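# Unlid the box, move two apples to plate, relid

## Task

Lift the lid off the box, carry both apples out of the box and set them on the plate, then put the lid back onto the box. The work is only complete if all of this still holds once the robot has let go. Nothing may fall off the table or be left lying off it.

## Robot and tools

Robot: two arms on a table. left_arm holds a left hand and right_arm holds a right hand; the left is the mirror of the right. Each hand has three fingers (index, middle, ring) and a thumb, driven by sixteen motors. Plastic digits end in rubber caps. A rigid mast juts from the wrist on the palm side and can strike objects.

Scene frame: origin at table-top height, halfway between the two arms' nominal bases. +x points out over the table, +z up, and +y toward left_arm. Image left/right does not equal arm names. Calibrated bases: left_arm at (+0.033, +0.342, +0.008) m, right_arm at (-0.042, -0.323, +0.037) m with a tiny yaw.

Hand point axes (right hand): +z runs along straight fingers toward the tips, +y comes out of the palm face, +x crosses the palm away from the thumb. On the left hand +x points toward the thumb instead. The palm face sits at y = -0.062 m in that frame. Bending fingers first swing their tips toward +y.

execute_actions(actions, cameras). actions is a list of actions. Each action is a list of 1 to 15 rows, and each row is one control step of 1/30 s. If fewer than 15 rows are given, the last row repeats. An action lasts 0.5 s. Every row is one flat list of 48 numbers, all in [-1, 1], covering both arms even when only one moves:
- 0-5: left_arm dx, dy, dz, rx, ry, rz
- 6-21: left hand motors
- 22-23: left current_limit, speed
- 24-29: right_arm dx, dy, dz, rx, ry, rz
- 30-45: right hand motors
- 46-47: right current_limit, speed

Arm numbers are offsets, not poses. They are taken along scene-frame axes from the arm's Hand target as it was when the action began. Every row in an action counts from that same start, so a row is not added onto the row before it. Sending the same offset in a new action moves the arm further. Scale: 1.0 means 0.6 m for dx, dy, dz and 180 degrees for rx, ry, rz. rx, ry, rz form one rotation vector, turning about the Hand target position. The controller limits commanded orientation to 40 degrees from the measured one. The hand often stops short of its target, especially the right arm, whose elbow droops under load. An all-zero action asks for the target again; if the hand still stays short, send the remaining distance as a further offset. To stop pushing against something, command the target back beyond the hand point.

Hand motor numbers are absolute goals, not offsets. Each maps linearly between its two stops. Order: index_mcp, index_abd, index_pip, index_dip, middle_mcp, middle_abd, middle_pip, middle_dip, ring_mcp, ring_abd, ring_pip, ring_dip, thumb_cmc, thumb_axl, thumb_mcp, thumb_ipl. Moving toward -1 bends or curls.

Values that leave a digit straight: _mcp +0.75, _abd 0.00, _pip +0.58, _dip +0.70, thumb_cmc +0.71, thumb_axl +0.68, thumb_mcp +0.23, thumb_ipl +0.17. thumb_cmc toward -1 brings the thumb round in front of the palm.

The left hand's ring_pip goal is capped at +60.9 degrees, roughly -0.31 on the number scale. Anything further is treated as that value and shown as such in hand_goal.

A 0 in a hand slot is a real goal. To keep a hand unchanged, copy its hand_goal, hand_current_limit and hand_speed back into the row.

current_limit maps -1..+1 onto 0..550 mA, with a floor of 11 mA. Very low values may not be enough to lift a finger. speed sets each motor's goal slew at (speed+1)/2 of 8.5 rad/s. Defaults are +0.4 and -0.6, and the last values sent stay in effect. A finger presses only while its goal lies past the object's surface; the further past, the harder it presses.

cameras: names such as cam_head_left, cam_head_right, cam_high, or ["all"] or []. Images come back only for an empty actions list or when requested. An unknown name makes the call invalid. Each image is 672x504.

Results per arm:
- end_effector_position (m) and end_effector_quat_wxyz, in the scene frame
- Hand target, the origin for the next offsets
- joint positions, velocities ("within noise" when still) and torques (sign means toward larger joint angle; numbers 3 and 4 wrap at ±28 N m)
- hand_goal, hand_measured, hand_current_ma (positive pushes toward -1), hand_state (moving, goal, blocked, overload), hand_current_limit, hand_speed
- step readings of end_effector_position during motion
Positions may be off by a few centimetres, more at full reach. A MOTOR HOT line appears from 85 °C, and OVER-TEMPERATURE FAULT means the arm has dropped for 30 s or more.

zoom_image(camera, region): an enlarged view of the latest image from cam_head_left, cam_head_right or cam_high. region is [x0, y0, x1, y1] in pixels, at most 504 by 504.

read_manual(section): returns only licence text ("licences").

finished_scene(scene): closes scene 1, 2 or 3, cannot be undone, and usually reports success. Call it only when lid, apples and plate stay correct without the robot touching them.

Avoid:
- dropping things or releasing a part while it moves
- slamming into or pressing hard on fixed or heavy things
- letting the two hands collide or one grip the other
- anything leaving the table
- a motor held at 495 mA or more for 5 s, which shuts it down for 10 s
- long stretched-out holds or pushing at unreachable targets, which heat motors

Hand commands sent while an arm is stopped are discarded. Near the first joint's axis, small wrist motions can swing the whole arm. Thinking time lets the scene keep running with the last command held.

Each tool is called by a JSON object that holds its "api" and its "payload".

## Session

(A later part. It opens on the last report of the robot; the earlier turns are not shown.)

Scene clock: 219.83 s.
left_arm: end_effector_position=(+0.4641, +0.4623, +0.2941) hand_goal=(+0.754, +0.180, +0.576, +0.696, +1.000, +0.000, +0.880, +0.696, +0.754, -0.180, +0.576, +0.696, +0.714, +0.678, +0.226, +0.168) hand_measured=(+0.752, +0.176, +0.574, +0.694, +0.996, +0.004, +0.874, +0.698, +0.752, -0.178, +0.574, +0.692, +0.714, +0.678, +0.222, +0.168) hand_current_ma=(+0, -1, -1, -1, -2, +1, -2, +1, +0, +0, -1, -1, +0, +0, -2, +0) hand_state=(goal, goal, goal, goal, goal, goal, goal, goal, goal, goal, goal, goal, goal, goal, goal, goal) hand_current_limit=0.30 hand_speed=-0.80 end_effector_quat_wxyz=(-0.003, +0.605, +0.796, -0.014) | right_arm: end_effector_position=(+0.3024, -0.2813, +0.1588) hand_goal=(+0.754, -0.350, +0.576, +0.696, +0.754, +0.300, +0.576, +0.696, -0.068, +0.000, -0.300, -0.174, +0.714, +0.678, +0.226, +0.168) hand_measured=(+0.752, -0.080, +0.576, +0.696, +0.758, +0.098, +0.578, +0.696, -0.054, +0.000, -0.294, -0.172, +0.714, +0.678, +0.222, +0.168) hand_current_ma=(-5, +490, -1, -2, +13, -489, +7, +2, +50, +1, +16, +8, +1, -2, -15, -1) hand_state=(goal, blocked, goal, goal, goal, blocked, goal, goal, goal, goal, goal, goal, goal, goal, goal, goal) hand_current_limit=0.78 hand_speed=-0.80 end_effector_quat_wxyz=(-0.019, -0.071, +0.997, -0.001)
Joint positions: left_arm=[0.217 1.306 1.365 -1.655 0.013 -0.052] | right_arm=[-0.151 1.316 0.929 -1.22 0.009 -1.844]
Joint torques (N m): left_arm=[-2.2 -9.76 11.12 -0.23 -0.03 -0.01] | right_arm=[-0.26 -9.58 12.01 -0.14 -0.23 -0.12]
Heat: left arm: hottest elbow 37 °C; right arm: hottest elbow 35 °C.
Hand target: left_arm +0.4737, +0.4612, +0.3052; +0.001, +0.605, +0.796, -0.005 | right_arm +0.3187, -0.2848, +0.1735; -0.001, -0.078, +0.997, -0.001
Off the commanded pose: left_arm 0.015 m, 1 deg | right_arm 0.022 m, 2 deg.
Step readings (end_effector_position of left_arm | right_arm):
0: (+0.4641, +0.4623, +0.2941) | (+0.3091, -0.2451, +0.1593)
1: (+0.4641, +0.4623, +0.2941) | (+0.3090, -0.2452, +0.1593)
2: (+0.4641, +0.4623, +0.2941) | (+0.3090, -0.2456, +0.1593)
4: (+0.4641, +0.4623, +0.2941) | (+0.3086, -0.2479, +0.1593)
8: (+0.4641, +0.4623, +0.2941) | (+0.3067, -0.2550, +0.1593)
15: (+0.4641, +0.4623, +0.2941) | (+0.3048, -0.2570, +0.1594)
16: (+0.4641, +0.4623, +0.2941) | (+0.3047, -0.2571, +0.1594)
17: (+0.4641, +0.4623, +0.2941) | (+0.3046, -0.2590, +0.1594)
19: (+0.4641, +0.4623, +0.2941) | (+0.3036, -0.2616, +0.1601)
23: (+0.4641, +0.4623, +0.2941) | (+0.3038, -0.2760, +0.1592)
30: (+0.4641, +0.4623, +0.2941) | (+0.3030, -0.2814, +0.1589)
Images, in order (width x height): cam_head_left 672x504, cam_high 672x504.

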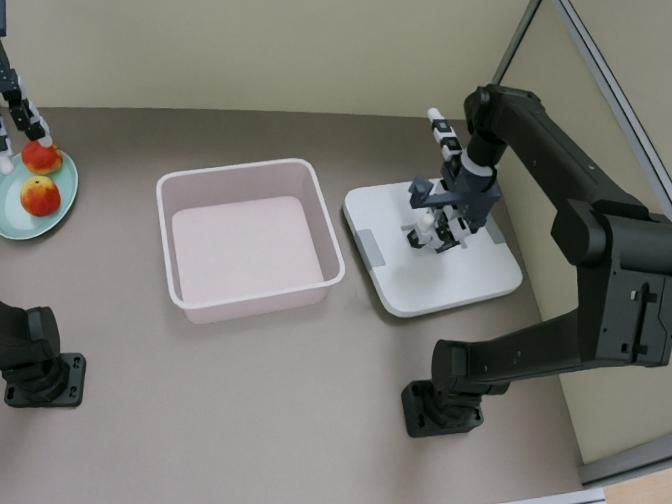

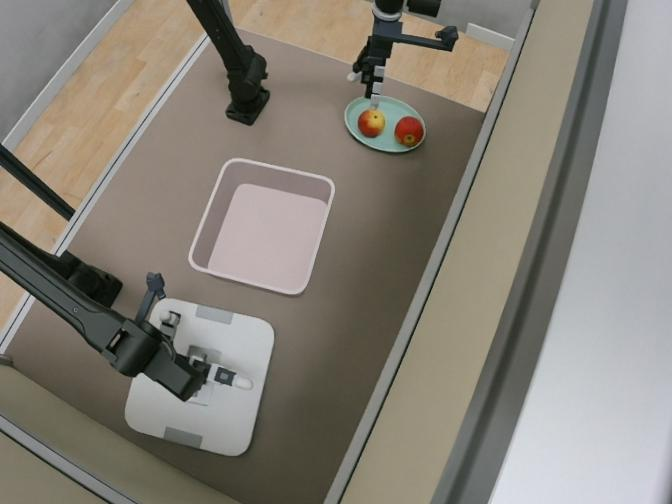

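{"api": "execute_actions", "payload": {"actions": [[[0,0,0,0,0,0,0.754,0.18,0.576,0.696,1,0,0.88,0.696,0.754,-0.18,0.576,0.696,0.714,0.678,0.226,0.168,0.3,-0.8,0,0.01,-0.045,0,0,0,0.754,-0.35,0.576,0.696,0.754,0.30,0.576,0.696,-0.068,0,-0.3,-0.174,0.714,0.678,0.226,0.168,0.78,-0.8]],[[0,0,0,0,0,0,0.754,0.18,0.576,0.696,1,0,0.88,0.696,0.754,-0.18,0.576,0.696,0.714,0.678,0.226,0.168,0.3,-0.8,0,0,-0.022,0,0,0,0.754,-0.35,0.576,0.696,0.754,0.30,0.576,0.696,-0.068,0,-0.3,-0.174,0.714,0.678,0.226,0.168,0.78,-0.8]]], "cameras": ["cam_head_left","cam_high"]}}

Scene clock: 221.40 s.
left_arm: end_effector_position=(+0.4641, +0.4623, +0.2941) hand_goal=(+0.754, +0.180, +0.576, +0.696, +1.000, +0.000, +0.880, +0.696, +0.754, -0.180, +0.576, +0.696, +0.714, +0.678, +0.226, +0.168) hand_measured=(+0.752, +0.176, +0.574, +0.694, +0.996, +0.004, +0.874, +0.698, +0.752, -0.178, +0.574, +0.692, +0.714, +0.678, +0.222, +0.168) hand_current_ma=(+0, -1, -1, -1, -2, +1, -2, +1, +0, +0, -1, -1, +0, +0, -2, +0) hand_state=(goal, goal, goal, goal, goal, goal, goal, goal, goal, goal, goal, goal, goal, goal, goal, goal) hand_current_limit=0.30 hand_speed=-0.80 end_effector_quat_wxyz=(-0.003, +0.605, +0.796, -0.014) | right_arm: end_effector_position=(+0.3166, -0.2832, +0.1422) hand_goal=(+0.754, -0.350, +0.576, +0.696, +0.754, +0.300, +0.576, +0.696, -0.068, +0.000, -0.300, -0.174, +0.714, +0.678, +0.226, +0.168) hand_measured=(+0.752, -0.080, +0.576, +0.696, +0.754, +0.098, +0.578, +0.696, -0.054, +0.000, -0.294, -0.172, +0.714, +0.678, +0.222, +0.168) hand_current_ma=(-4, +490, -1, -2, +2, -489, +6, +2, +50, +1, +16, +8, +1, -2, -15, -1) hand_state=(goal, blocked, goal, goal, goal, blocked, goal, goal, goal, goal, goal, goal, goal, goal, goal, goal) hand_current_limit=0.78 hand_speed=-0.80 end_effector_quat_wxyz=(-0.002, -0.075, +0.997, -0.004)
Joint positions: left_arm=[0.217 1.306 1.365 -1.655 0.013 -0.052] | right_arm=[-0.151 1.353 0.917 -1.137 0.009 -1.851]
Joint torques (N m): left_arm=[-2.2 -9.76 11.12 -0.23 -0.03 -0.01] | right_arm=[1.14 -9.47 7.31 1.07 -0.25 0.06]
Heat: left arm: hottest elbow 37 °C; right arm: hottest elbow 35 °C.
Hand target: left_arm +0.4737, +0.4612, +0.3052; +0.001, +0.605, +0.796, -0.005 | right_arm +0.3186, -0.2788, +0.1332; -0.001, -0.078, +0.997, -0.001
Off the commanded pose: left_arm 0.015 m, 1 deg | right_arm 0.010 m, 0 deg.
Step readings (end_effector_position of left_arm | right_arm):
0: (+0.4641, +0.4623, +0.2941) | (+0.3024, -0.2813, +0.1588)
1: (+0.4641, +0.4623, +0.2941) | (+0.3024, -0.2813, +0.1587)
2: (+0.4641, +0.4623, +0.2941) | (+0.3027, -0.2813, +0.1585)
4: (+0.4641, +0.4623, +0.2941) | (+0.3047, -0.2816, +0.1568)
8: (+0.4641, +0.4623, +0.2941) | (+0.3123, -0.2826, +0.1510)
15: (+0.4641, +0.4623, +0.2941) | (+0.3147, -0.2829, +0.1479)
16: (+0.4641, +0.4623, +0.2941) | (+0.3151, -0.2830, +0.1479)
17: (+0.4641, +0.4623, +0.2941) | (+0.3153, -0.2830, +0.1474)
19: (+0.4641, +0.4623, +0.2941) | (+0.3164, -0.2831, +0.1455)
23: (+0.4641, +0.4623, +0.2941) | (+0.3172, -0.2832, +0.1422)
30: (+0.4641, +0.4623, +0.2941) | (+0.3166, -0.2832, +0.1422)
Images, in order (width x height): cam_head_left 672x504, cam_high 672x504.

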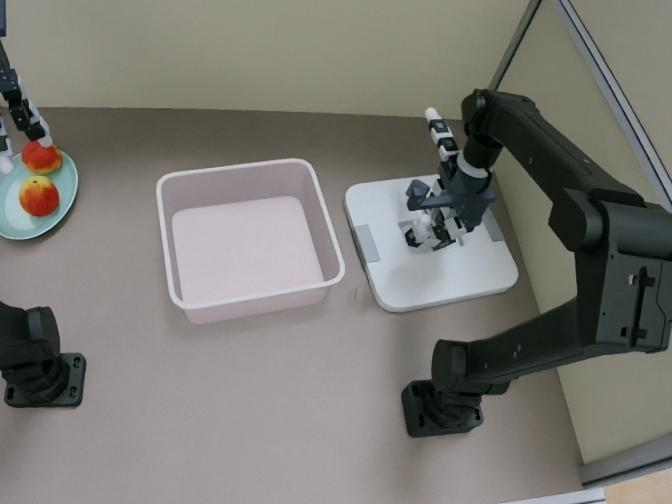

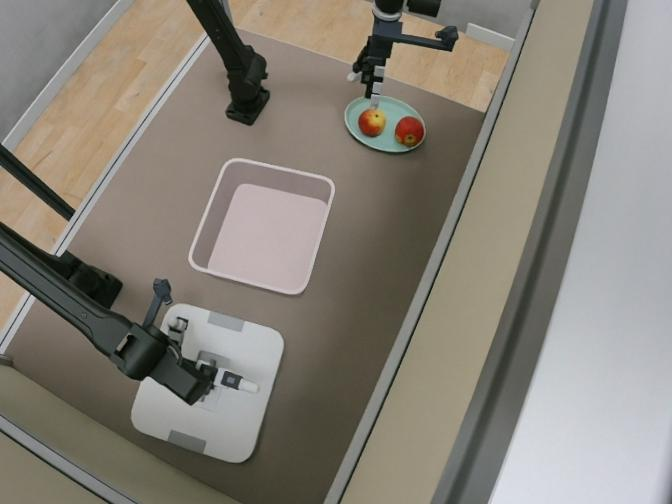

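{"api": "execute_actions", "payload": {"actions": [[[0,0,0,0,0,0,0.754,0.18,0.576,0.696,1,0,0.88,0.696,0.754,-0.18,0.576,0.696,0.714,0.678,0.226,0.168,0.3,-0.8,0,0,0,0,0,0,0.754,-0.1,0.576,0.696,0.754,0.1,0.576,0.696,-0.068,0,-0.3,-0.174,0.714,0.678,0.226,0.168,0.3,-0.9]],[[0,0,0,0,0,0,0.754,0.18,0.576,0.696,1,0,0.88,0.696,0.754,-0.18,0.576,0.696,0.714,0.678,0.226,0.168,0.3,-0.8,0,0,0,0,0,0,0.754,0.02,0.576,0.696,0.754,-0.02,0.576,0.696,-0.068,0,-0.3,-0.174,0.714,0.678,0.226,0.168,0.3,-0.8]],[[0,0,0,0,0,0,0.754,0.18,0.576,0.696,1,0,0.88,0.696,0.754,-0.18,0.576,0.696,0.714,0.678,0.226,0.168,0.3,-0.8,0.005,0,0.05,0,0,0,0.754,0.05,0.576,0.696,0.754,-0.05,0.576,0.696,-0.068,0,-0.3,-0.174,0.714,0.678,0.226,0.168,0.3,-0.8]],[[0,0,0,0,0,0,0.754,0.18,0.576,0.696,1,0,0.88,0.696,0.754,-0.18,0.576,0.696,0.714,0.678,0.226,0.168,0.3,-0.8,0.005,0,0.05,0,0,0,0.754,0.05,0.576,0.696,0.754,-0.05,0.576,0.696,-0.068,0,-0.3,-0.174,0.714,0.678,0.226,0.168,0.3,-0.8]]], "cameras": ["cam_head_left","cam_high"]}}

{"api": "zoom_image", "payload": {"camera": "cam_head_left", "region": [340, 160, 530, 320]}}

{"api": "zoom_image", "payload": {"camera": "cam_high", "region": [120, 290, 300, 470]}}

Scene clock: 224.27 s.
left_arm: end_effector_position=(+0.4641, +0.4623, +0.2941) hand_goal=(+0.754, +0.180, +0.576, +0.696, +1.000, +0.000, +0.880, +0.696, +0.754, -0.180, +0.576, +0.696, +0.714, +0.678, +0.226, +0.168) hand_measured=(+0.752, +0.176, +0.574, +0.694, +0.996, +0.004, +0.874, +0.698, +0.752, -0.178, +0.574, +0.692, +0.714, +0.678, +0.222, +0.168) hand_current_ma=(+0, -1, -1, -1, -2, +1, -2, +1, +0, +0, -1, -1, +0, +0, -2, +0) hand_state=(goal, goal, goal, goal, goal, goal, goal, goal, goal, goal, goal, goal, goal, goal, goal, goal) hand_current_limit=0.30 hand_speed=-0.80 end_effector_quat_wxyz=(-0.003, +0.605, +0.796, -0.014) | right_arm: end_effector_position=(+0.3088, -0.2821, +0.1757) hand_goal=(+0.754, +0.050, +0.576, +0.696, +0.754, -0.050, +0.576, +0.696, -0.068, +0.000, -0.300, -0.174, +0.714, +0.678, +0.226, +0.168) hand_measured=(+0.752, +0.046, +0.576, +0.696, +0.754, -0.046, +0.578, +0.696, -0.054, +0.000, -0.294, -0.172, +0.714, +0.678, +0.222, +0.168) hand_current_ma=(-4, -9, -1, -2, +2, +10, +5, +2, +50, +1, +16, +8, +1, -2, -15, -1) hand_state=(goal, goal, goal, goal, goal, goal, goal, goal, goal, goal, goal, goal, goal, goal, goal, goal) hand_current_limit=0.30 hand_speed=-0.80 end_effector_quat_wxyz=(-0.022, -0.071, +0.997, +0.000)
Joint positions: left_arm=[0.217 1.306 1.365 -1.655 0.013 -0.052] | right_arm=[-0.151 1.321 0.981 -1.274 0.009 -1.844]
Joint torques (N m): left_arm=[-2.2 -9.76 11.11 -0.23 -0.03 -0.01] | right_arm=[1.26 -10.7 12.08 -0.17 -0.27 0.07]
Heat: left arm: hottest elbow 38 °C; right arm: hottest elbow 35 °C.
Hand target: left_arm +0.4737, +0.4612, +0.3052; +0.001, +0.605, +0.796, -0.005 | right_arm +0.3246, -0.2788, +0.1931; -0.001, -0.078, +0.997, -0.001
Off the commanded pose: left_arm 0.015 m, 1 deg | right_arm 0.024 m, 2 deg.
Step readings (end_effector_position of left_arm | right_arm):
0: (+0.4641, +0.4623, +0.2941) | (+0.3166, -0.2832, +0.1422)
1: (+0.4641, +0.4623, +0.2941) | (+0.3166, -0.2832, +0.1422)
2: (+0.4641, +0.4623, +0.2941) | (+0.3166, -0.2832, +0.1422)
4: (+0.4641, +0.4623, +0.2941) | (+0.3166, -0.2832, +0.1422)
8: (+0.4641, +0.4623, +0.2941) | (+0.3169, -0.2832, +0.1422)
15: (+0.4641, +0.4623, +0.2941) | (+0.3172, -0.2833, +0.1422)
16: (+0.4641, +0.4623, +0.2941) | (+0.3172, -0.2833, +0.1422)
17: (+0.4641, +0.4623, +0.2941) | (+0.3172, -0.2833, +0.1422)
19: (+0.4641, +0.4623, +0.2941) | (+0.3180, -0.2833, +0.1421)
23: (+0.4641, +0.4623, +0.2941) | (+0.3185, -0.2834, +0.1421)
30: (+0.4641, +0.4623, +0.2941) | (+0.3185, -0.2834, +0.1421)
31: (+0.4641, +0.4623, +0.2941) | (+0.3185, -0.2834, +0.1421)
32: (+0.4641, +0.4623, +0.2941) | (+0.3185, -0.2834, +0.1421)
34: (+0.4641, +0.4623, +0.2941) | (+0.3168, -0.2832, +0.1421)
38: (+0.4641, +0.4623, +0.2941) | (+0.3116, -0.2825, +0.1422)
45: (+0.4641, +0.4623, +0.2941) | (+0.3079, -0.2820, +0.1426)
46: (+0.4641, +0.4623, +0.2941) | (+0.3076, -0.2820, +0.1429)
47: (+0.4641, +0.4623, +0.2941) | (+0.3072, -0.2819, +0.1440)
49: (+0.4641, +0.4623, +0.2941) | (+0.3054, -0.2817, +0.1492)
53: (+0.4641, +0.4623, +0.2941) | (+0.3054, -0.2817, +0.1648)
60: (+0.4641, +0.4623, +0.2941) | (+0.3107, -0.2824, +0.1756)
Images, in order (width x height): cam_head_left 672x504, cam_high 672x504.

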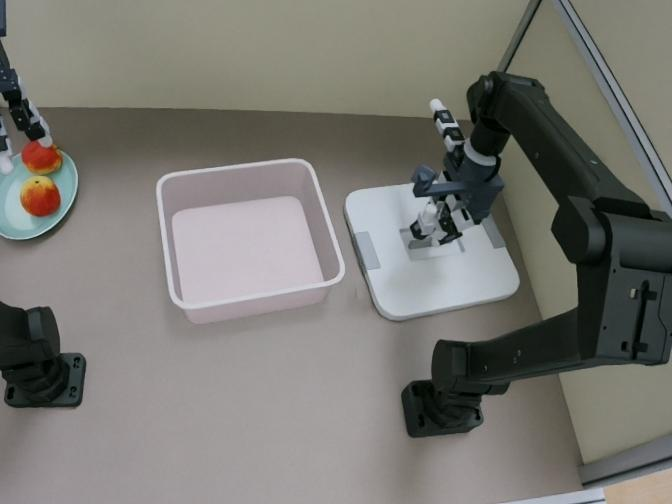

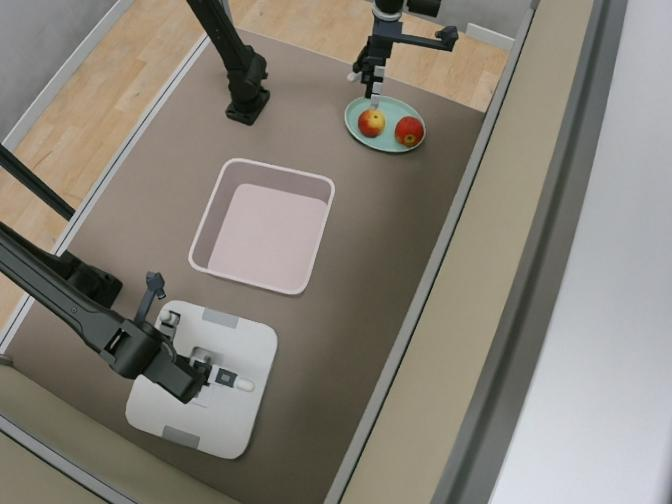

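Scaled by 2.653 from the camera's 672x504 image, which has a finer 960x720 frame.

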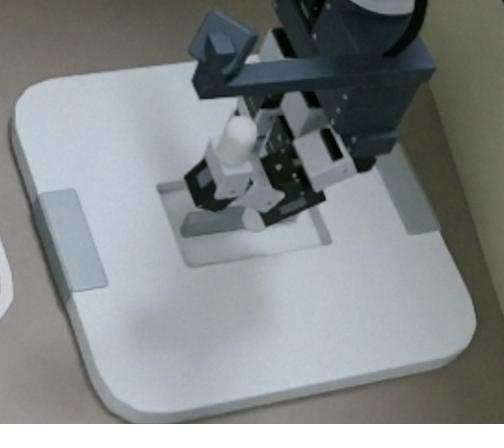

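Scaled by 2.800 from the camera's 672x504 image, which has a finer 960x720 frame.

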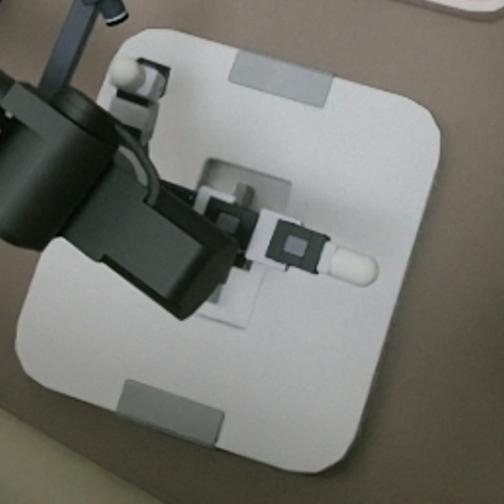

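{"api": "zoom_image", "payload": {"camera": "cam_head_left", "region": [390, 200, 480, 270]}}

{"api": "zoom_image", "payload": {"camera": "cam_high", "region": [170, 330, 260, 420]}}

Scaled by 5.600 from the camera's 672x504 image, which has a finer 960x720 frame.

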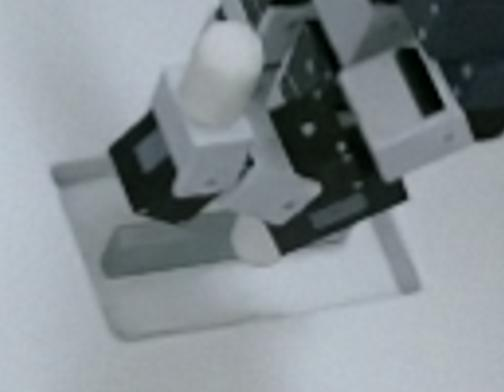

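Scaled by 5.600 from the camera's 672x504 image, which has a finer 960x720 frame.

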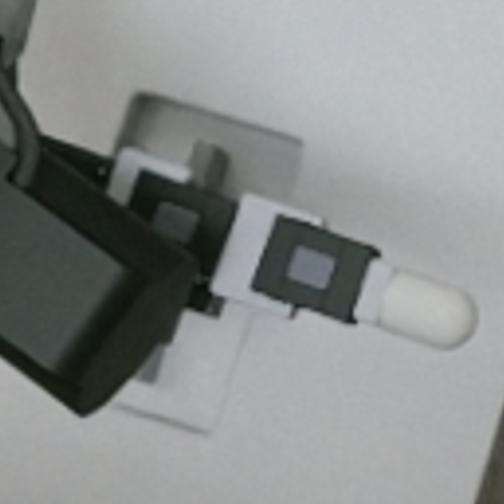

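{"api": "execute_actions", "payload": {"actions": [[[0,0,0,0,0,0,0.754,0.18,0.576,0.696,1,0,0.88,0.696,0.754,-0.18,0.576,0.696,0.714,0.678,0.226,0.168,0.3,-0.8,0,0.02,-0.04,0,0,0,0.754,0.05,0.576,0.696,0.754,-0.05,0.576,0.696,-0.068,0,-0.3,-0.174,0.714,0.678,0.226,0.168,0.3,-0.8]],[[0,0,0,0,0,0,0.754,0.18,0.576,0.696,1,0,0.88,0.696,0.754,-0.18,0.576,0.696,0.714,0.678,0.226,0.168,0.3,-0.8,0,0,-0.025,0,0,0,0.754,0.05,0.576,0.696,0.754,-0.05,0.576,0.696,-0.068,0,-0.3,-0.174,0.714,0.678,0.226,0.168,0.3,-0.8]]], "cameras": ["cam_head_left"]}}

{"api": "zoom_image", "payload": {"camera": "cam_head_left", "region": [390, 200, 480, 270]}}

Scene clock: 226.97 s.
left_arm: end_effector_position=(+0.4641, +0.4623, +0.2941) hand_goal=(+0.754, +0.180, +0.576, +0.696, +1.000, +0.000, +0.880, +0.696, +0.754, -0.180, +0.576, +0.696, +0.714, +0.678, +0.226, +0.168) hand_measured=(+0.752, +0.176, +0.574, +0.694, +0.996, +0.004, +0.874, +0.698, +0.752, -0.178, +0.574, +0.692, +0.714, +0.678, +0.222, +0.168) hand_current_ma=(+0, -1, -1, -1, -2, +1, -2, +1, +0, +0, -1, -1, +0, +0, -2, +0) hand_state=(goal, goal, goal, goal, goal, goal, goal, goal, goal, goal, goal, goal, goal, goal, goal, goal) hand_current_limit=0.30 hand_speed=-0.80 end_effector_quat_wxyz=(-0.003, +0.605, +0.796, -0.014) | right_arm: end_effector_position=(+0.3228, -0.2716, +0.1616) hand_goal=(+0.754, +0.050, +0.576, +0.696, +0.754, -0.050, +0.576, +0.696, -0.068, +0.000, -0.300, -0.174, +0.714, +0.678, +0.226, +0.168) hand_measured=(+0.752, +0.046, +0.576, +0.696, +0.754, -0.046, +0.578, +0.696, -0.054, +0.000, -0.294, -0.172, +0.714, +0.678, +0.222, +0.168) hand_current_ma=(-4, -9, -1, -2, +2, +8, +5, +2, +50, +1, +16, +8, +1, -2, -15, -1) hand_state=(goal, goal, goal, goal, goal, goal, goal, goal, goal, goal, goal, goal, goal, goal, goal, goal) hand_current_limit=0.30 hand_speed=-0.80 end_effector_quat_wxyz=(+0.000, -0.078, +0.997, -0.005)
Joint positions: left_arm=[0.217 1.306 1.365 -1.655 0.013 -0.052] | right_arm=[-0.116 1.343 0.962 -1.189 0.009 -1.824]
Joint torques (N m): left_arm=[-2.14 -9.7 11.11 -0.21 -0.04 -0.01] | right_arm=[1.2 -9.82 7.72 0.79 -0.25 0.2]
Heat: left arm: hottest elbow 38 °C; right arm: hottest elbow 35 °C.
Hand target: left_arm +0.4737, +0.4612, +0.3052; +0.001, +0.605, +0.796, -0.005 | right_arm +0.3247, -0.2668, +0.1542; -0.001, -0.078, +0.997, -0.001
Off the commanded pose: left_arm 0.015 m, 1 deg | right_arm 0.009 m, 0 deg.
Step readings (end_effector_position of left_arm | right_arm):
0: (+0.4641, +0.4623, +0.2941) | (+0.3088, -0.2821, +0.1757)
1: (+0.4641, +0.4623, +0.2941) | (+0.3088, -0.2821, +0.1757)
2: (+0.4641, +0.4623, +0.2941) | (+0.3087, -0.2817, +0.1757)
4: (+0.4641, +0.4623, +0.2941) | (+0.3106, -0.2796, +0.1756)
8: (+0.4641, +0.4623, +0.2941) | (+0.3160, -0.2733, +0.1754)
15: (+0.4641, +0.4623, +0.2941) | (+0.3184, -0.2713, +0.1745)
16: (+0.4641, +0.4623, +0.2941) | (+0.3188, -0.2714, +0.1744)
17: (+0.4641, +0.4623, +0.2941) | (+0.3195, -0.2714, +0.1741)
19: (+0.4641, +0.4623, +0.2941) | (+0.3218, -0.2717, +0.1724)
23: (+0.4641, +0.4623, +0.2941) | (+0.3230, -0.2718, +0.1662)
30: (+0.4641, +0.4623, +0.2941) | (+0.3224, -0.2716, +0.1616)
Images, in order (width x height): cam_head_left 672x504.

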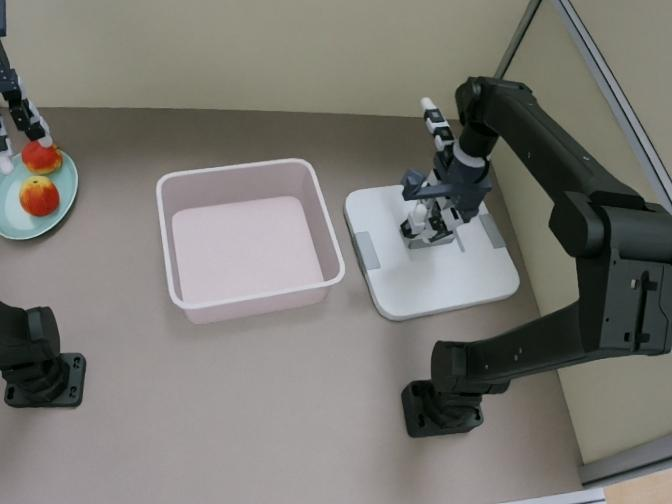

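Scaled by 5.600 from the camera's 672x504 image, which has a finer 960x720 frame.

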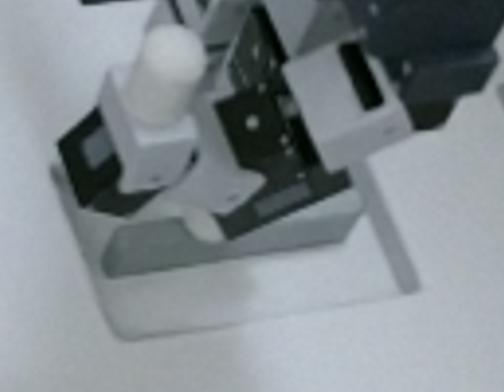

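{"api": "execute_actions", "payload": {"actions": [[[0,0,0,0,0,0,0.754,0.18,0.576,0.696,1,0,0.88,0.696,0.754,-0.18,0.576,0.696,0.714,0.678,0.226,0.168,0.3,-0.8,-0.026,-0.03,0.006,0,0,0,0.754,0.05,0.576,0.696,0.754,-0.05,0.576,0.696,-0.068,0,-0.3,-0.174,0.714,0.678,0.226,0.168,0.3,-0.8]],[[0,0,0,0,0,0,0.754,0.18,0.576,0.696,1,0,0.88,0.696,0.754,-0.18,0.576,0.696,0.714,0.678,0.226,0.168,0.3,-0.8,0,0,0,0,0,0,0.754,0.05,0.576,0.696,0.754,-0.05,0.576,0.696,-0.068,0,-0.3,-0.174,0.714,0.678,0.226,0.168,0.3,-0.8]]], "cameras": ["cam_head_left"]}}

{"api": "zoom_image", "payload": {"camera": "cam_head_left", "region": [390, 200, 480, 270]}}

Scene clock: 230.23 s.
left_arm: end_effector_position=(+0.4641, +0.4623, +0.2941) hand_goal=(+0.754, +0.180, +0.576, +0.696, +1.000, +0.000, +0.880, +0.696, +0.754, -0.180, +0.576, +0.696, +0.714, +0.678, +0.226, +0.168) hand_measured=(+0.752, +0.176, +0.574, +0.694, +0.996, +0.004, +0.874, +0.698, +0.752, -0.178, +0.574, +0.692, +0.714, +0.678, +0.222, +0.168) hand_current_ma=(+0, -1, -1, -1, -2, +1, -2, +1, +0, +0, -1, -1, +0, +0, -2, +0) hand_state=(goal, goal, goal, goal, goal, goal, goal, goal, goal, goal, goal, goal, goal, goal, goal, goal) hand_current_limit=0.30 hand_speed=-0.80 end_effector_quat_wxyz=(-0.003, +0.605, +0.796, -0.014) | right_arm: end_effector_position=(+0.3142, -0.2814, +0.1611) hand_goal=(+0.754, +0.050, +0.576, +0.696, +0.754, -0.050, +0.576, +0.696, -0.068, +0.000, -0.300, -0.174, +0.714, +0.678, +0.226, +0.168) hand_measured=(+0.752, +0.046, +0.576, +0.696, +0.748, -0.040, +0.574, +0.696, -0.054, +0.000, -0.294, -0.172, +0.714, +0.678, +0.222, +0.168) hand_current_ma=(-4, -9, -1, -2, -25, +30, -8, -1, +50, +1, +16, +8, +1, -2, -15, -1) hand_state=(goal, goal, goal, goal, goal, goal, goal, goal, goal, goal, goal, goal, goal, goal, goal, goal) hand_current_limit=0.30 hand_speed=-0.80 end_effector_quat_wxyz=(+0.000, -0.075, +0.997, -0.004)
Joint positions: left_arm=[0.217 1.306 1.365 -1.655 0.013 -0.052] | right_arm=[-0.147 1.322 0.941 -1.189 0.008 -1.847]
Joint torques (N m): left_arm=[-2.14 -9.76 11.11 -0.23 -0.04 -0.01] | right_arm=[-0.85 -11.05 7.25 0.38 -0.2 -0.12]
Heat: left arm: hottest elbow 38 °C; right arm: hottest elbow 34 °C.
Hand target: left_arm +0.4737, +0.4612, +0.3052; +0.001, +0.605, +0.796, -0.005 | right_arm +0.3091, -0.2849, +0.1578; -0.001, -0.078, +0.997, -0.001
Off the commanded pose: left_arm 0.015 m, 1 deg | right_arm 0.007 m, 1 deg.
Step readings (end_effector_position of left_arm | right_arm):
0: (+0.4641, +0.4623, +0.2941) | (+0.3228, -0.2716, +0.1616)
1: (+0.4641, +0.4623, +0.2941) | (+0.3227, -0.2716, +0.1614)
2: (+0.4641, +0.4623, +0.2941) | (+0.3223, -0.2716, +0.1610)
4: (+0.4641, +0.4623, +0.2941) | (+0.3214, -0.2738, +0.1607)
8: (+0.4641, +0.4623, +0.2941) | (+0.3170, -0.2778, +0.1611)
15: (+0.4641, +0.4623, +0.2941) | (+0.3146, -0.2814, +0.1611)
16: (+0.4641, +0.4623, +0.2941) | (+0.3145, -0.2814, +0.1611)
17: (+0.4641, +0.4623, +0.2941) | (+0.3145, -0.2814, +0.1611)
19: (+0.4641, +0.4623, +0.2941) | (+0.3144, -0.2814, +0.1611)
23: (+0.4641, +0.4623, +0.2941) | (+0.3142, -0.2814, +0.1611)
30: (+0.4641, +0.4623, +0.2941) | (+0.3142, -0.2814, +0.1611)
Images, in order (width x height): cam_head_left 672x504.

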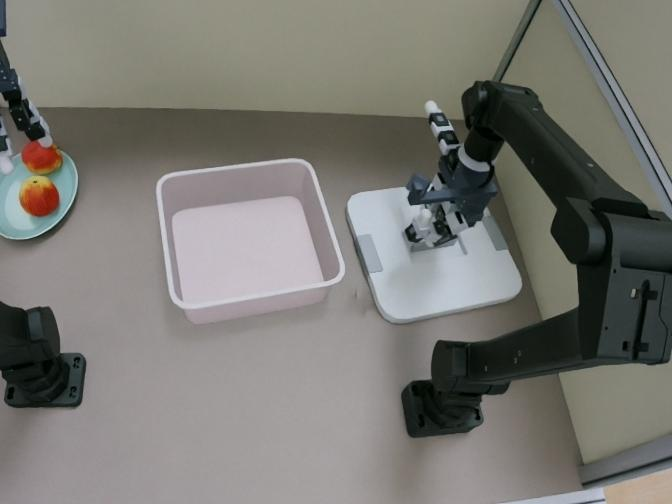

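Scaled by 5.600 from the camera's 672x504 image, which has a finer 960x720 frame.

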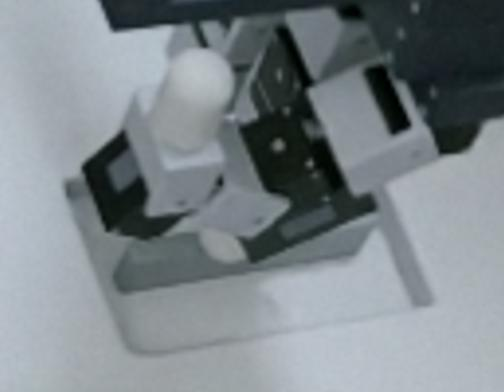

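{"api": "execute_actions", "payload": {"actions": [[[0,0,0,0,0,0,0.754,0.18,0.576,0.696,1,0,0.88,0.696,0.754,-0.18,0.576,0.696,0.714,0.678,0.226,0.168,0.3,-0.8,0.006,0,0.04,0,0,0,0.754,0.05,0.576,0.696,0.754,-0.05,0.576,0.696,-0.068,0,-0.3,-0.174,0.714,0.678,0.226,0.168,0.3,-0.8]],[[0,0,0,0,0,0,0.754,0.18,0.576,0.696,1,0,0.88,0.696,0.754,-0.18,0.576,0.696,0.714,0.678,0.226,0.168,0.3,-0.8,-0.015,0,0,0,0,0,0.754,0.05,0.576,0.696,0.754,-0.05,0.576,0.696,-0.068,0,-0.3,-0.174,0.714,0.678,0.226,0.168,0.3,-0.8]],[[0,0,0,0,0,0,0.754,0.18,0.576,0.696,1,0,0.88,0.696,0.754,-0.18,0.576,0.696,0.714,0.678,0.226,0.168,0.3,-0.8,-0.015,0,-0.015,0,0,0,0.754,0.05,0.576,0.696,0.754,-0.05,0.576,0.696,-0.068,0,-0.3,-0.174,0.714,0.678,0.226,0.168,0.3,-0.8]]], "cameras": ["cam_head_left","cam_high"]}}

{"api": "zoom_image", "payload": {"camera": "cam_head_left", "region": [390, 200, 480, 270]}}

Scene clock: 232.63 s.
left_arm: end_effector_position=(+0.4641, +0.4623, +0.2941) hand_goal=(+0.754, +0.180, +0.576, +0.696, +1.000, +0.000, +0.880, +0.696, +0.754, -0.180, +0.576, +0.696, +0.714, +0.678, +0.226, +0.168) hand_measured=(+0.752, +0.176, +0.574, +0.694, +0.996, +0.004, +0.874, +0.698, +0.752, -0.178, +0.574, +0.692, +0.714, +0.678, +0.222, +0.168) hand_current_ma=(+0, -1, -1, -1, -2, +1, -2, +1, +0, +0, -1, -1, +0, +0, -2, +0) hand_state=(goal, goal, goal, goal, goal, goal, goal, goal, goal, goal, goal, goal, goal, goal, goal, goal) hand_current_limit=0.30 hand_speed=-0.80 end_effector_quat_wxyz=(-0.003, +0.605, +0.796, -0.014) | right_arm: end_effector_position=(+0.2956, -0.2812, +0.1734) hand_goal=(+0.754, +0.050, +0.576, +0.696, +0.754, -0.050, +0.576, +0.696, -0.068, +0.000, -0.300, -0.174, +0.714, +0.678, +0.226, +0.168) hand_measured=(+0.752, +0.046, +0.576, +0.696, +0.748, -0.046, +0.574, +0.696, -0.054, +0.000, -0.294, -0.172, +0.714, +0.678, +0.222, +0.168) hand_current_ma=(-4, -8, -1, -2, -18, +9, -8, -1, +50, +1, +16, +8, +1, -2, -15, -1) hand_state=(goal, goal, goal, goal, goal, goal, goal, goal, goal, goal, goal, goal, goal, goal, goal, goal) hand_current_limit=0.30 hand_speed=-0.80 end_effector_quat_wxyz=(-0.010, -0.074, +0.997, -0.002)
Joint positions: left_arm=[0.217 1.306 1.365 -1.655 0.013 -0.052] | right_arm=[-0.154 1.272 0.931 -1.248 0.008 -1.853]
Joint torques (N m): left_arm=[-2.2 -9.7 11.1 -0.23 -0.04 -0.01] | right_arm=[-0.79 -10.64 7.68 0.64 -0.19 -0.12]
Heat: left arm: hottest elbow 38 °C; right arm: hottest elbow 34 °C.
Hand target: left_arm +0.4737, +0.4612, +0.3052; +0.001, +0.605, +0.796, -0.005 | right_arm +0.2947, -0.2848, +0.1728; -0.001, -0.078, +0.997, -0.001
Off the commanded pose: left_arm 0.015 m, 1 deg | right_arm 0.004 m, 1 deg.
Step readings (end_effector_position of left_arm | right_arm):
0: (+0.4641, +0.4623, +0.2941) | (+0.3142, -0.2814, +0.1611)
1: (+0.4641, +0.4623, +0.2941) | (+0.3142, -0.2814, +0.1611)
2: (+0.4641, +0.4623, +0.2941) | (+0.3142, -0.2814, +0.1612)
4: (+0.4641, +0.4623, +0.2941) | (+0.3131, -0.2812, +0.1617)
8: (+0.4641, +0.4623, +0.2941) | (+0.3036, -0.2800, +0.1635)
15: (+0.4641, +0.4623, +0.2941) | (+0.3011, -0.2797, +0.1649)
16: (+0.4641, +0.4623, +0.2941) | (+0.3011, -0.2797, +0.1649)
17: (+0.4641, +0.4623, +0.2941) | (+0.3007, -0.2797, +0.1651)
19: (+0.4641, +0.4623, +0.2941) | (+0.3007, -0.2797, +0.1663)
23: (+0.4641, +0.4623, +0.2941) | (+0.3002, -0.2801, +0.1709)
30: (+0.4641, +0.4623, +0.2941) | (+0.2997, -0.2804, +0.1732)
31: (+0.4641, +0.4623, +0.2941) | (+0.2997, -0.2804, +0.1732)
32: (+0.4641, +0.4623, +0.2941) | (+0.2997, -0.2804, +0.1732)
34: (+0.4641, +0.4623, +0.2941) | (+0.2996, -0.2807, +0.1736)
38: (+0.4641, +0.4623, +0.2941) | (+0.2978, -0.2812, +0.1742)
45: (+0.4641, +0.4623, +0.2941) | (+0.2956, -0.2812, +0.1734)
Images, in order (width x height): cam_head_left 672x504, cam_high 672x504.

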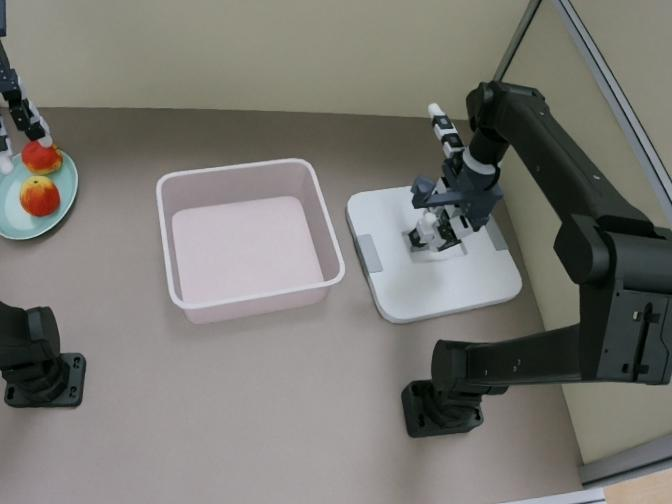

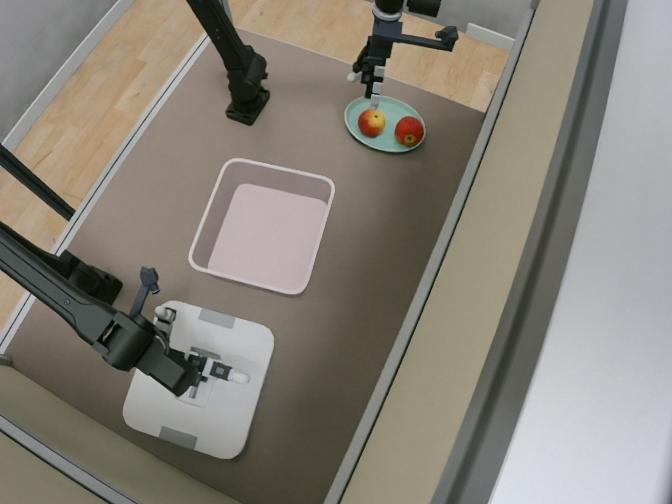

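Scaled by 5.600 from the camera's 672x504 image, which has a finer 960x720 frame.

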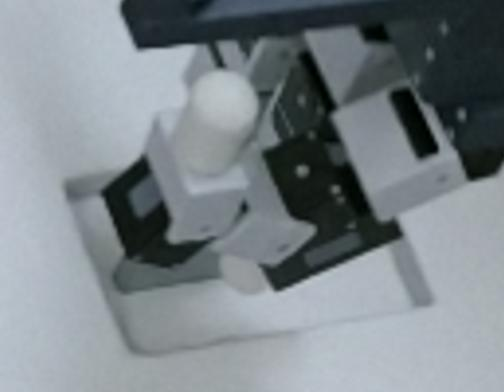

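{"api": "execute_actions", "payload": {"actions": [[[0,0,0,0,0,0,0.754,0.18,0.576,0.696,1,0,0.88,0.696,0.754,-0.18,0.576,0.696,0.714,0.678,0.226,0.168,0.3,-0.8,0,-0.013,0,0,0,0,0.754,0.05,0.576,0.696,0.754,-0.05,0.576,0.696,-0.068,0,-0.3,-0.174,0.714,0.678,0.226,0.168,0.3,-0.8]],[[0,0,0,0,0,0,0.754,0.18,0.576,0.696,1,0,0.88,0.696,0.754,-0.18,0.576,0.696,0.714,0.678,0.226,0.168,0.3,-0.8,-0.003,0,-0.03,0,0,0,0.754,0.05,0.576,0.696,0.754,-0.05,0.576,0.696,-0.068,0,-0.3,-0.174,0.714,0.678,0.226,0.168,0.3,-0.8]]], "cameras": ["cam_head_left","cam_high"]}}

{"api": "zoom_image", "payload": {"camera": "cam_head_left", "region": [390, 200, 480, 270]}}

Scene clock: 234.57 s.
left_arm: end_effector_position=(+0.4641, +0.4623, +0.2941) hand_goal=(+0.754, +0.180, +0.576, +0.696, +1.000, +0.000, +0.880, +0.696, +0.754, -0.180, +0.576, +0.696, +0.714, +0.678, +0.226, +0.168) hand_measured=(+0.752, +0.176, +0.574, +0.694, +0.996, +0.004, +0.874, +0.698, +0.752, -0.178, +0.574, +0.692, +0.714, +0.678, +0.222, +0.168) hand_current_ma=(+0, -1, -1, -1, -2, +1, -2, +1, +0, +0, -1, -1, +0, +0, -2, +0) hand_state=(goal, goal, goal, goal, goal, goal, goal, goal, goal, goal, goal, goal, goal, goal, goal, goal) hand_current_limit=0.30 hand_speed=-0.80 end_effector_quat_wxyz=(-0.003, +0.605, +0.796, -0.014) | right_arm: end_effector_position=(+0.2928, -0.2891, +0.1601) hand_goal=(+0.754, +0.050, +0.576, +0.696, +0.754, -0.050, +0.576, +0.696, -0.068, +0.000, -0.300, -0.174, +0.714, +0.678, +0.226, +0.168) hand_measured=(+0.752, +0.046, +0.576, +0.696, +0.750, -0.046, +0.574, +0.696, -0.054, +0.000, -0.294, -0.172, +0.714, +0.678, +0.222, +0.168) hand_current_ma=(-4, -8, -1, -2, -17, +8, -8, -1, +50, +1, +16, +8, +1, -2, -15, -1) hand_state=(goal, goal, goal, goal, goal, goal, goal, goal, goal, goal, goal, goal, goal, goal, goal, goal) hand_current_limit=0.30 hand_speed=-0.80 end_effector_quat_wxyz=(-0.003, -0.074, +0.997, -0.003)
Joint positions: left_arm=[0.217 1.306 1.365 -1.655 0.013 -0.052] | right_arm=[-0.179 1.272 0.894 -1.197 0.008 -1.877]
Joint torques (N m): left_arm=[-2.14 -9.76 11.12 -0.21 -0.03 -0.01] | right_arm=[-0.67 -8.94 7.75 0.77 -0.19 -0.12]
Heat: left arm: hottest elbow 38 °C; right arm: hottest elbow 34 °C.
Hand target: left_arm +0.4737, +0.4612, +0.3052; +0.001, +0.605, +0.796, -0.005 | right_arm +0.2929, -0.2926, +0.1548; -0.001, -0.078, +0.997, -0.001
Off the commanded pose: left_arm 0.015 m, 1 deg | right_arm 0.006 m, 1 deg.
Step readings (end_effector_position of left_arm | right_arm):
0: (+0.4641, +0.4623, +0.2941) | (+0.2956, -0.2812, +0.1734)
1: (+0.4641, +0.4623, +0.2941) | (+0.2954, -0.2811, +0.1734)
2: (+0.4641, +0.4623, +0.2941) | (+0.2954, -0.2815, +0.1734)
4: (+0.4641, +0.4623, +0.2941) | (+0.2952, -0.2834, +0.1734)
8: (+0.4641, +0.4623, +0.2941) | (+0.2951, -0.2882, +0.1734)
15: (+0.4641, +0.4623, +0.2941) | (+0.2947, -0.2894, +0.1734)
16: (+0.4641, +0.4623, +0.2941) | (+0.2949, -0.2895, +0.1733)
17: (+0.4641, +0.4623, +0.2941) | (+0.2948, -0.2895, +0.1726)
19: (+0.4641, +0.4623, +0.2941) | (+0.2957, -0.2896, +0.1691)
23: (+0.4641, +0.4623, +0.2941) | (+0.2921, -0.2890, +0.1619)
30: (+0.4641, +0.4623, +0.2941) | (+0.2924, -0.2891, +0.1601)
Images, in order (width x height): cam_head_left 672x504, cam_high 672x504.

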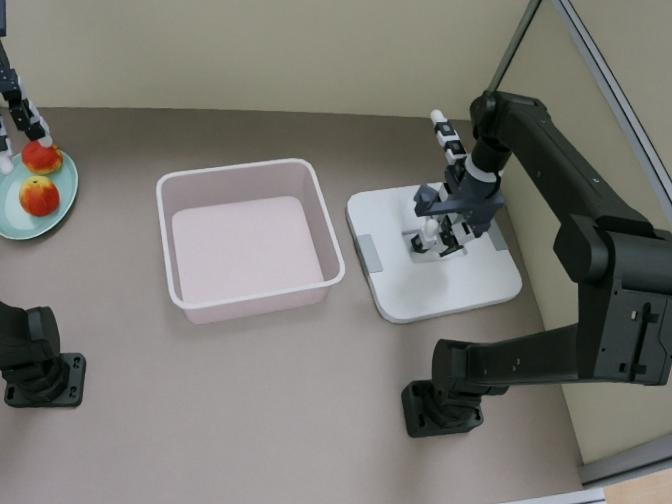

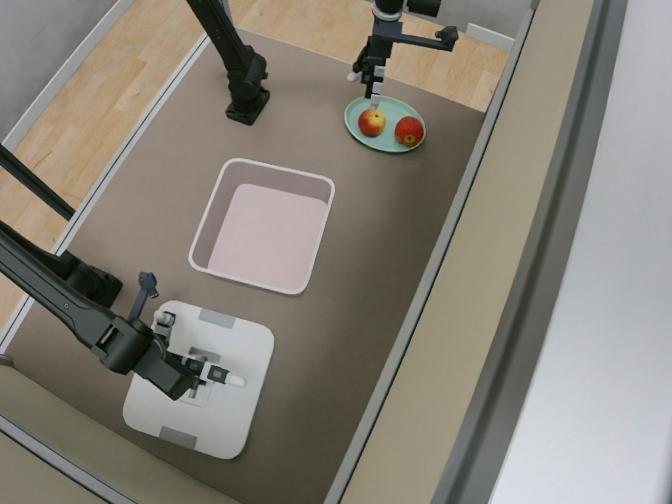

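Scaled by 5.600 from the camera's 672x504 image, which has a finer 960x720 frame.

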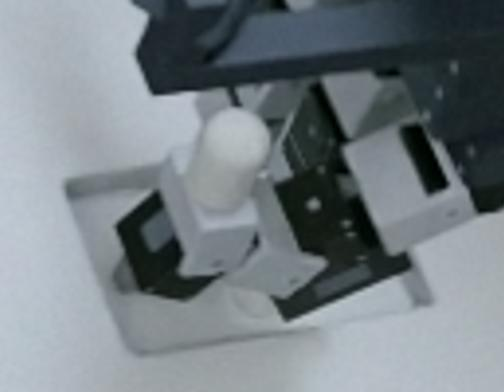

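{"api": "execute_actions", "payload": {"actions": [[[0,0,0,0,0,0,0.754,0.18,0.576,0.696,1,0,0.88,0.696,0.754,-0.18,0.576,0.696,0.714,0.678,0.226,0.168,0.3,-0.8,0.006,0,-0.037,0,0,0,0.754,0.05,0.576,0.696,0.754,-0.05,0.576,0.696,-0.068,0,-0.3,-0.174,0.714,0.678,0.226,0.168,0.3,-0.8]],[[0,0,0,0,0,0,0.754,0.18,0.576,0.696,1,0,0.88,0.696,0.754,-0.18,0.576,0.696,0.714,0.678,0.226,0.168,0.3,-0.8,0,0,0,0,0,0,0.754,-0.1,0.576,0.696,0.754,0.1,0.576,0.696,-0.068,0,-0.3,-0.174,0.714,0.678,0.226,0.168,0.3,-0.9]]], "cameras": ["cam_head_left"]}}

{"api": "zoom_image", "payload": {"camera": "cam_head_left", "region": [390, 200, 480, 270]}}

Scene clock: 236.13 s.
left_arm: end_effector_position=(+0.4641, +0.4623, +0.2941) hand_goal=(+0.754, +0.180, +0.576, +0.696, +1.000, +0.000, +0.880, +0.696, +0.754, -0.180, +0.576, +0.696, +0.714, +0.678, +0.226, +0.168) hand_measured=(+0.752, +0.176, +0.574, +0.694, +0.996, +0.004, +0.874, +0.698, +0.752, -0.178, +0.574, +0.692, +0.714, +0.678, +0.222, +0.168) hand_current_ma=(+0, -1, -1, -1, -2, +1, -2, +1, +0, +0, -1, -1, +0, +0, -2, +0) hand_state=(goal, goal, goal, goal, goal, goal, goal, goal, goal, goal, goal, goal, goal, goal, goal, goal) hand_current_limit=0.30 hand_speed=-0.80 end_effector_quat_wxyz=(-0.003, +0.605, +0.796, -0.014) | right_arm: end_effector_position=(+0.2974, -0.2899, +0.1399) hand_goal=(+0.754, -0.100, +0.576, +0.696, +0.754, +0.100, +0.576, +0.696, -0.068, +0.000, -0.300, -0.174, +0.714, +0.678, +0.226, +0.168) hand_measured=(+0.750, -0.082, +0.576, +0.696, +0.750, +0.076, +0.574, +0.696, -0.054, +0.000, -0.294, -0.172, +0.714, +0.678, +0.222, +0.168) hand_current_ma=(-15, +54, -2, -2, -17, -78, -8, -1, +50, +1, +16, +8, +1, -2, -15, -1) hand_state=(goal, goal, goal, goal, goal, blocked, goal, goal, goal, goal, goal, goal, goal, goal, goal, goal) hand_current_limit=0.30 hand_speed=-0.90 end_effector_quat_wxyz=(+0.002, -0.078, +0.997, -0.004)
Joint positions: left_arm=[0.217 1.306 1.365 -1.655 0.013 -0.052] | right_arm=[-0.179 1.303 0.864 -1.125 0.008 -1.885]
Joint torques (N m): left_arm=[-2.14 -9.76 11.11 -0.24 -0.04 -0.01] | right_arm=[-0.5 -8.64 7.5 0.64 -0.2 -0.1]
Heat: left arm: hottest elbow 38 °C; right arm: hottest elbow 34 °C.
Hand target: left_arm +0.4737, +0.4612, +0.3052; +0.001, +0.605, +0.796, -0.005 | right_arm +0.2965, -0.2926, +0.1326; -0.001, -0.078, +0.997, -0.001
Off the commanded pose: left_arm 0.015 m, 1 deg | right_arm 0.008 m, 1 deg.
Step readings (end_effector_position of left_arm | right_arm):
0: (+0.4641, +0.4623, +0.2941) | (+0.2928, -0.2891, +0.1601)
1: (+0.4641, +0.4623, +0.2941) | (+0.2928, -0.2891, +0.1601)
2: (+0.4641, +0.4623, +0.2941) | (+0.2933, -0.2892, +0.1593)
4: (+0.4641, +0.4623, +0.2941) | (+0.2954, -0.2896, +0.1555)
8: (+0.4641, +0.4623, +0.2941) | (+0.2956, -0.2896, +0.1460)
15: (+0.4641, +0.4623, +0.2941) | (+0.2954, -0.2896, +0.1401)
16: (+0.4641, +0.4623, +0.2941) | (+0.2954, -0.2896, +0.1401)
17: (+0.4641, +0.4623, +0.2941) | (+0.2958, -0.2896, +0.1400)
19: (+0.4641, +0.4623, +0.2941) | (+0.2964, -0.2897, +0.1400)
23: (+0.4641, +0.4623, +0.2941) | (+0.2974, -0.2899, +0.1400)
30: (+0.4641, +0.4623, +0.2941) | (+0.2974, -0.2899, +0.1399)
Images, in order (width x height): cam_head_left 672x504.

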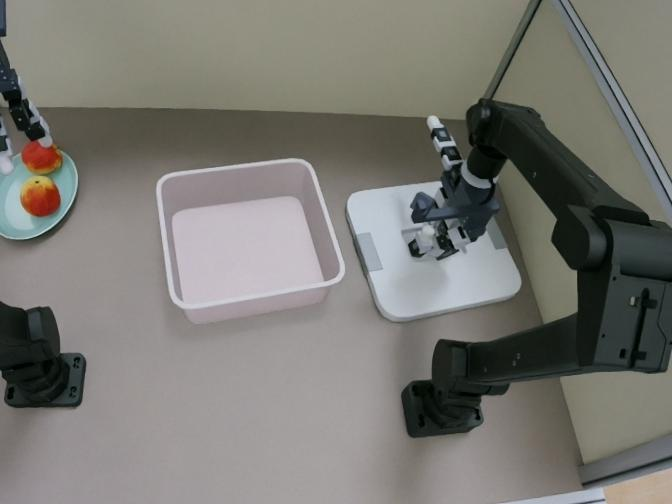

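Scaled by 5.600 from the camera's 672x504 image, which has a finer 960x720 frame.

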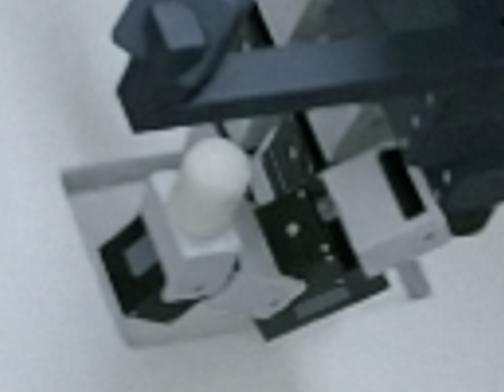

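{"api": "execute_actions", "payload": {"actions": [[[0,0,0,0,0,0,0.754,0.18,0.576,0.696,1,0,0.88,0.696,0.754,-0.18,0.576,0.696,0.714,0.678,0.226,0.168,0.3,-0.8,0,0,0,0,0,0,0.754,-0.35,0.576,0.696,0.754,0.30,0.576,0.696,-0.068,0,-0.3,-0.174,0.714,0.678,0.226,0.168,0.78,-0.8]],[[0,0,0,0,0,0,0.754,0.18,0.576,0.696,1,0,0.88,0.696,0.754,-0.18,0.576,0.696,0.714,0.678,0.226,0.168,0.3,-0.8,0.015,-0.005,0.05,0,0,0,0.754,-0.35,0.576,0.696,0.754,0.30,0.576,0.696,-0.068,0,-0.3,-0.174,0.714,0.678,0.226,0.168,0.78,-0.8]],[[0,0,0,0,0,0,0.754,0.18,0.576,0.696,1,0,0.88,0.696,0.754,-0.18,0.576,0.696,0.714,0.678,0.226,0.168,0.3,-0.8,0,0,0.06,0,0,0,0.754,-0.35,0.576,0.696,0.754,0.30,0.576,0.696,-0.068,0,-0.3,-0.174,0.714,0.678,0.226,0.168,0.78,-0.8]]], "cameras": ["cam_head_left","cam_high"]}}

Scene clock: 241.60 s.
left_arm: end_effector_position=(+0.4641, +0.4623, +0.2941) hand_goal=(+0.754, +0.180, +0.576, +0.696, +1.000, +0.000, +0.880, +0.696, +0.754, -0.180, +0.576, +0.696, +0.714, +0.678, +0.226, +0.168) hand_measured=(+0.752, +0.176, +0.574, +0.694, +0.996, +0.004, +0.874, +0.698, +0.752, -0.178, +0.574, +0.692, +0.714, +0.678, +0.222, +0.168) hand_current_ma=(+0, -1, -1, -1, -2, +1, -2, +1, +0, +0, -1, -1, +0, +0, -2, +0) hand_state=(goal, goal, goal, goal, goal, goal, goal, goal, goal, goal, goal, goal, goal, goal, goal, goal) hand_current_limit=0.30 hand_speed=-0.80 end_effector_quat_wxyz=(-0.003, +0.605, +0.796, -0.014) | right_arm: end_effector_position=(+0.2891, -0.2891, +0.1734) hand_goal=(+0.754, -0.350, +0.576, +0.696, +0.754, +0.300, +0.576, +0.696, -0.068, +0.000, -0.300, -0.174, +0.714, +0.678, +0.226, +0.168) hand_measured=(+0.752, -0.086, +0.576, +0.696, +0.752, +0.092, +0.574, +0.696, -0.054, +0.000, -0.294, -0.172, +0.714, +0.678, +0.222, +0.168) hand_current_ma=(-4, +490, -2, -2, -8, -489, -6, -1, +50, +1, +16, +8, +1, -2, -15, -1) hand_state=(goal, blocked, goal, goal, goal, blocked, goal, goal, goal, goal, goal, goal, goal, goal, goal, goal) hand_current_limit=0.78 hand_speed=-0.80 end_effector_quat_wxyz=(-0.028, -0.074, +0.997, +0.003)
Joint positions: left_arm=[0.217 1.306 1.365 -1.655 0.013 -0.052] | right_arm=[-0.18 1.283 0.939 -1.281 0.008 -1.879]
Joint torques (N m): left_arm=[-2.2 -9.76 11.12 -0.23 -0.03 -0.01] | right_arm=[-0.67 -10.99 12.93 -0.23 -0.16 -0.13]
Heat: left arm: hottest elbow 38 °C; right arm: hottest elbow 34 °C.
Hand target: left_arm +0.4737, +0.4612, +0.3052; +0.001, +0.605, +0.796, -0.005 | right_arm +0.3055, -0.2957, +0.1986; -0.001, -0.078, +0.997, -0.001
Off the commanded pose: left_arm 0.015 m, 1 deg | right_arm 0.031 m, 3 deg.
Step readings (end_effector_position of left_arm | right_arm):
0: (+0.4641, +0.4623, +0.2941) | (+0.2974, -0.2899, +0.1399)
1: (+0.4641, +0.4623, +0.2941) | (+0.2974, -0.2899, +0.1399)
2: (+0.4641, +0.4623, +0.2941) | (+0.2974, -0.2899, +0.1399)
4: (+0.4641, +0.4623, +0.2941) | (+0.2974, -0.2899, +0.1399)
8: (+0.4641, +0.4623, +0.2941) | (+0.2974, -0.2899, +0.1399)
15: (+0.4641, +0.4623, +0.2941) | (+0.2974, -0.2899, +0.1399)
16: (+0.4641, +0.4623, +0.2941) | (+0.2974, -0.2899, +0.1399)
17: (+0.4641, +0.4623, +0.2941) | (+0.2970, -0.2898, +0.1399)
19: (+0.4641, +0.4623, +0.2941) | (+0.2963, -0.2897, +0.1399)
23: (+0.4641, +0.4623, +0.2941) | (+0.2893, -0.2888, +0.1408)
30: (+0.4641, +0.4623, +0.2941) | (+0.2865, -0.2886, +0.1425)
31: (+0.4641, +0.4623, +0.2941) | (+0.2870, -0.2887, +0.1429)
32: (+0.4641, +0.4623, +0.2941) | (+0.2871, -0.2887, +0.1439)
34: (+0.4641, +0.4623, +0.2941) | (+0.2853, -0.2884, +0.1498)
38: (+0.4641, +0.4623, +0.2941) | (+0.2845, -0.2883, +0.1637)
45: (+0.4641, +0.4623, +0.2941) | (+0.2897, -0.2892, +0.1732)
Images, in order (width x height): cam_head_left 672x504, cam_high 672x504.

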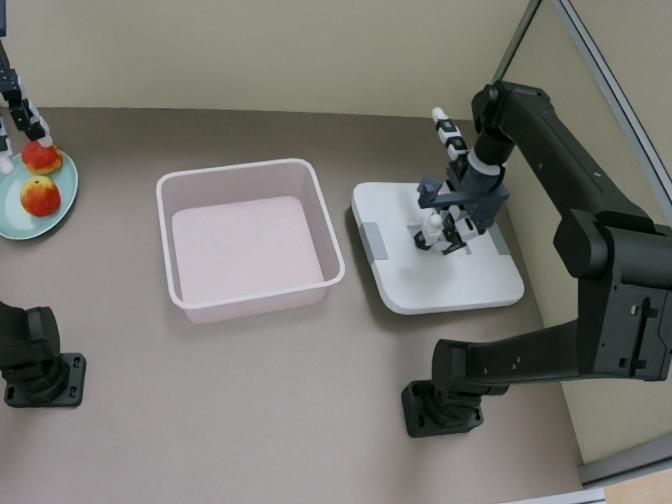

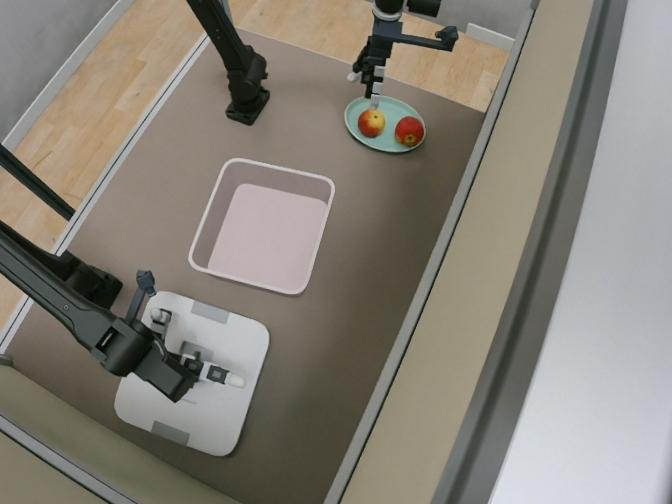

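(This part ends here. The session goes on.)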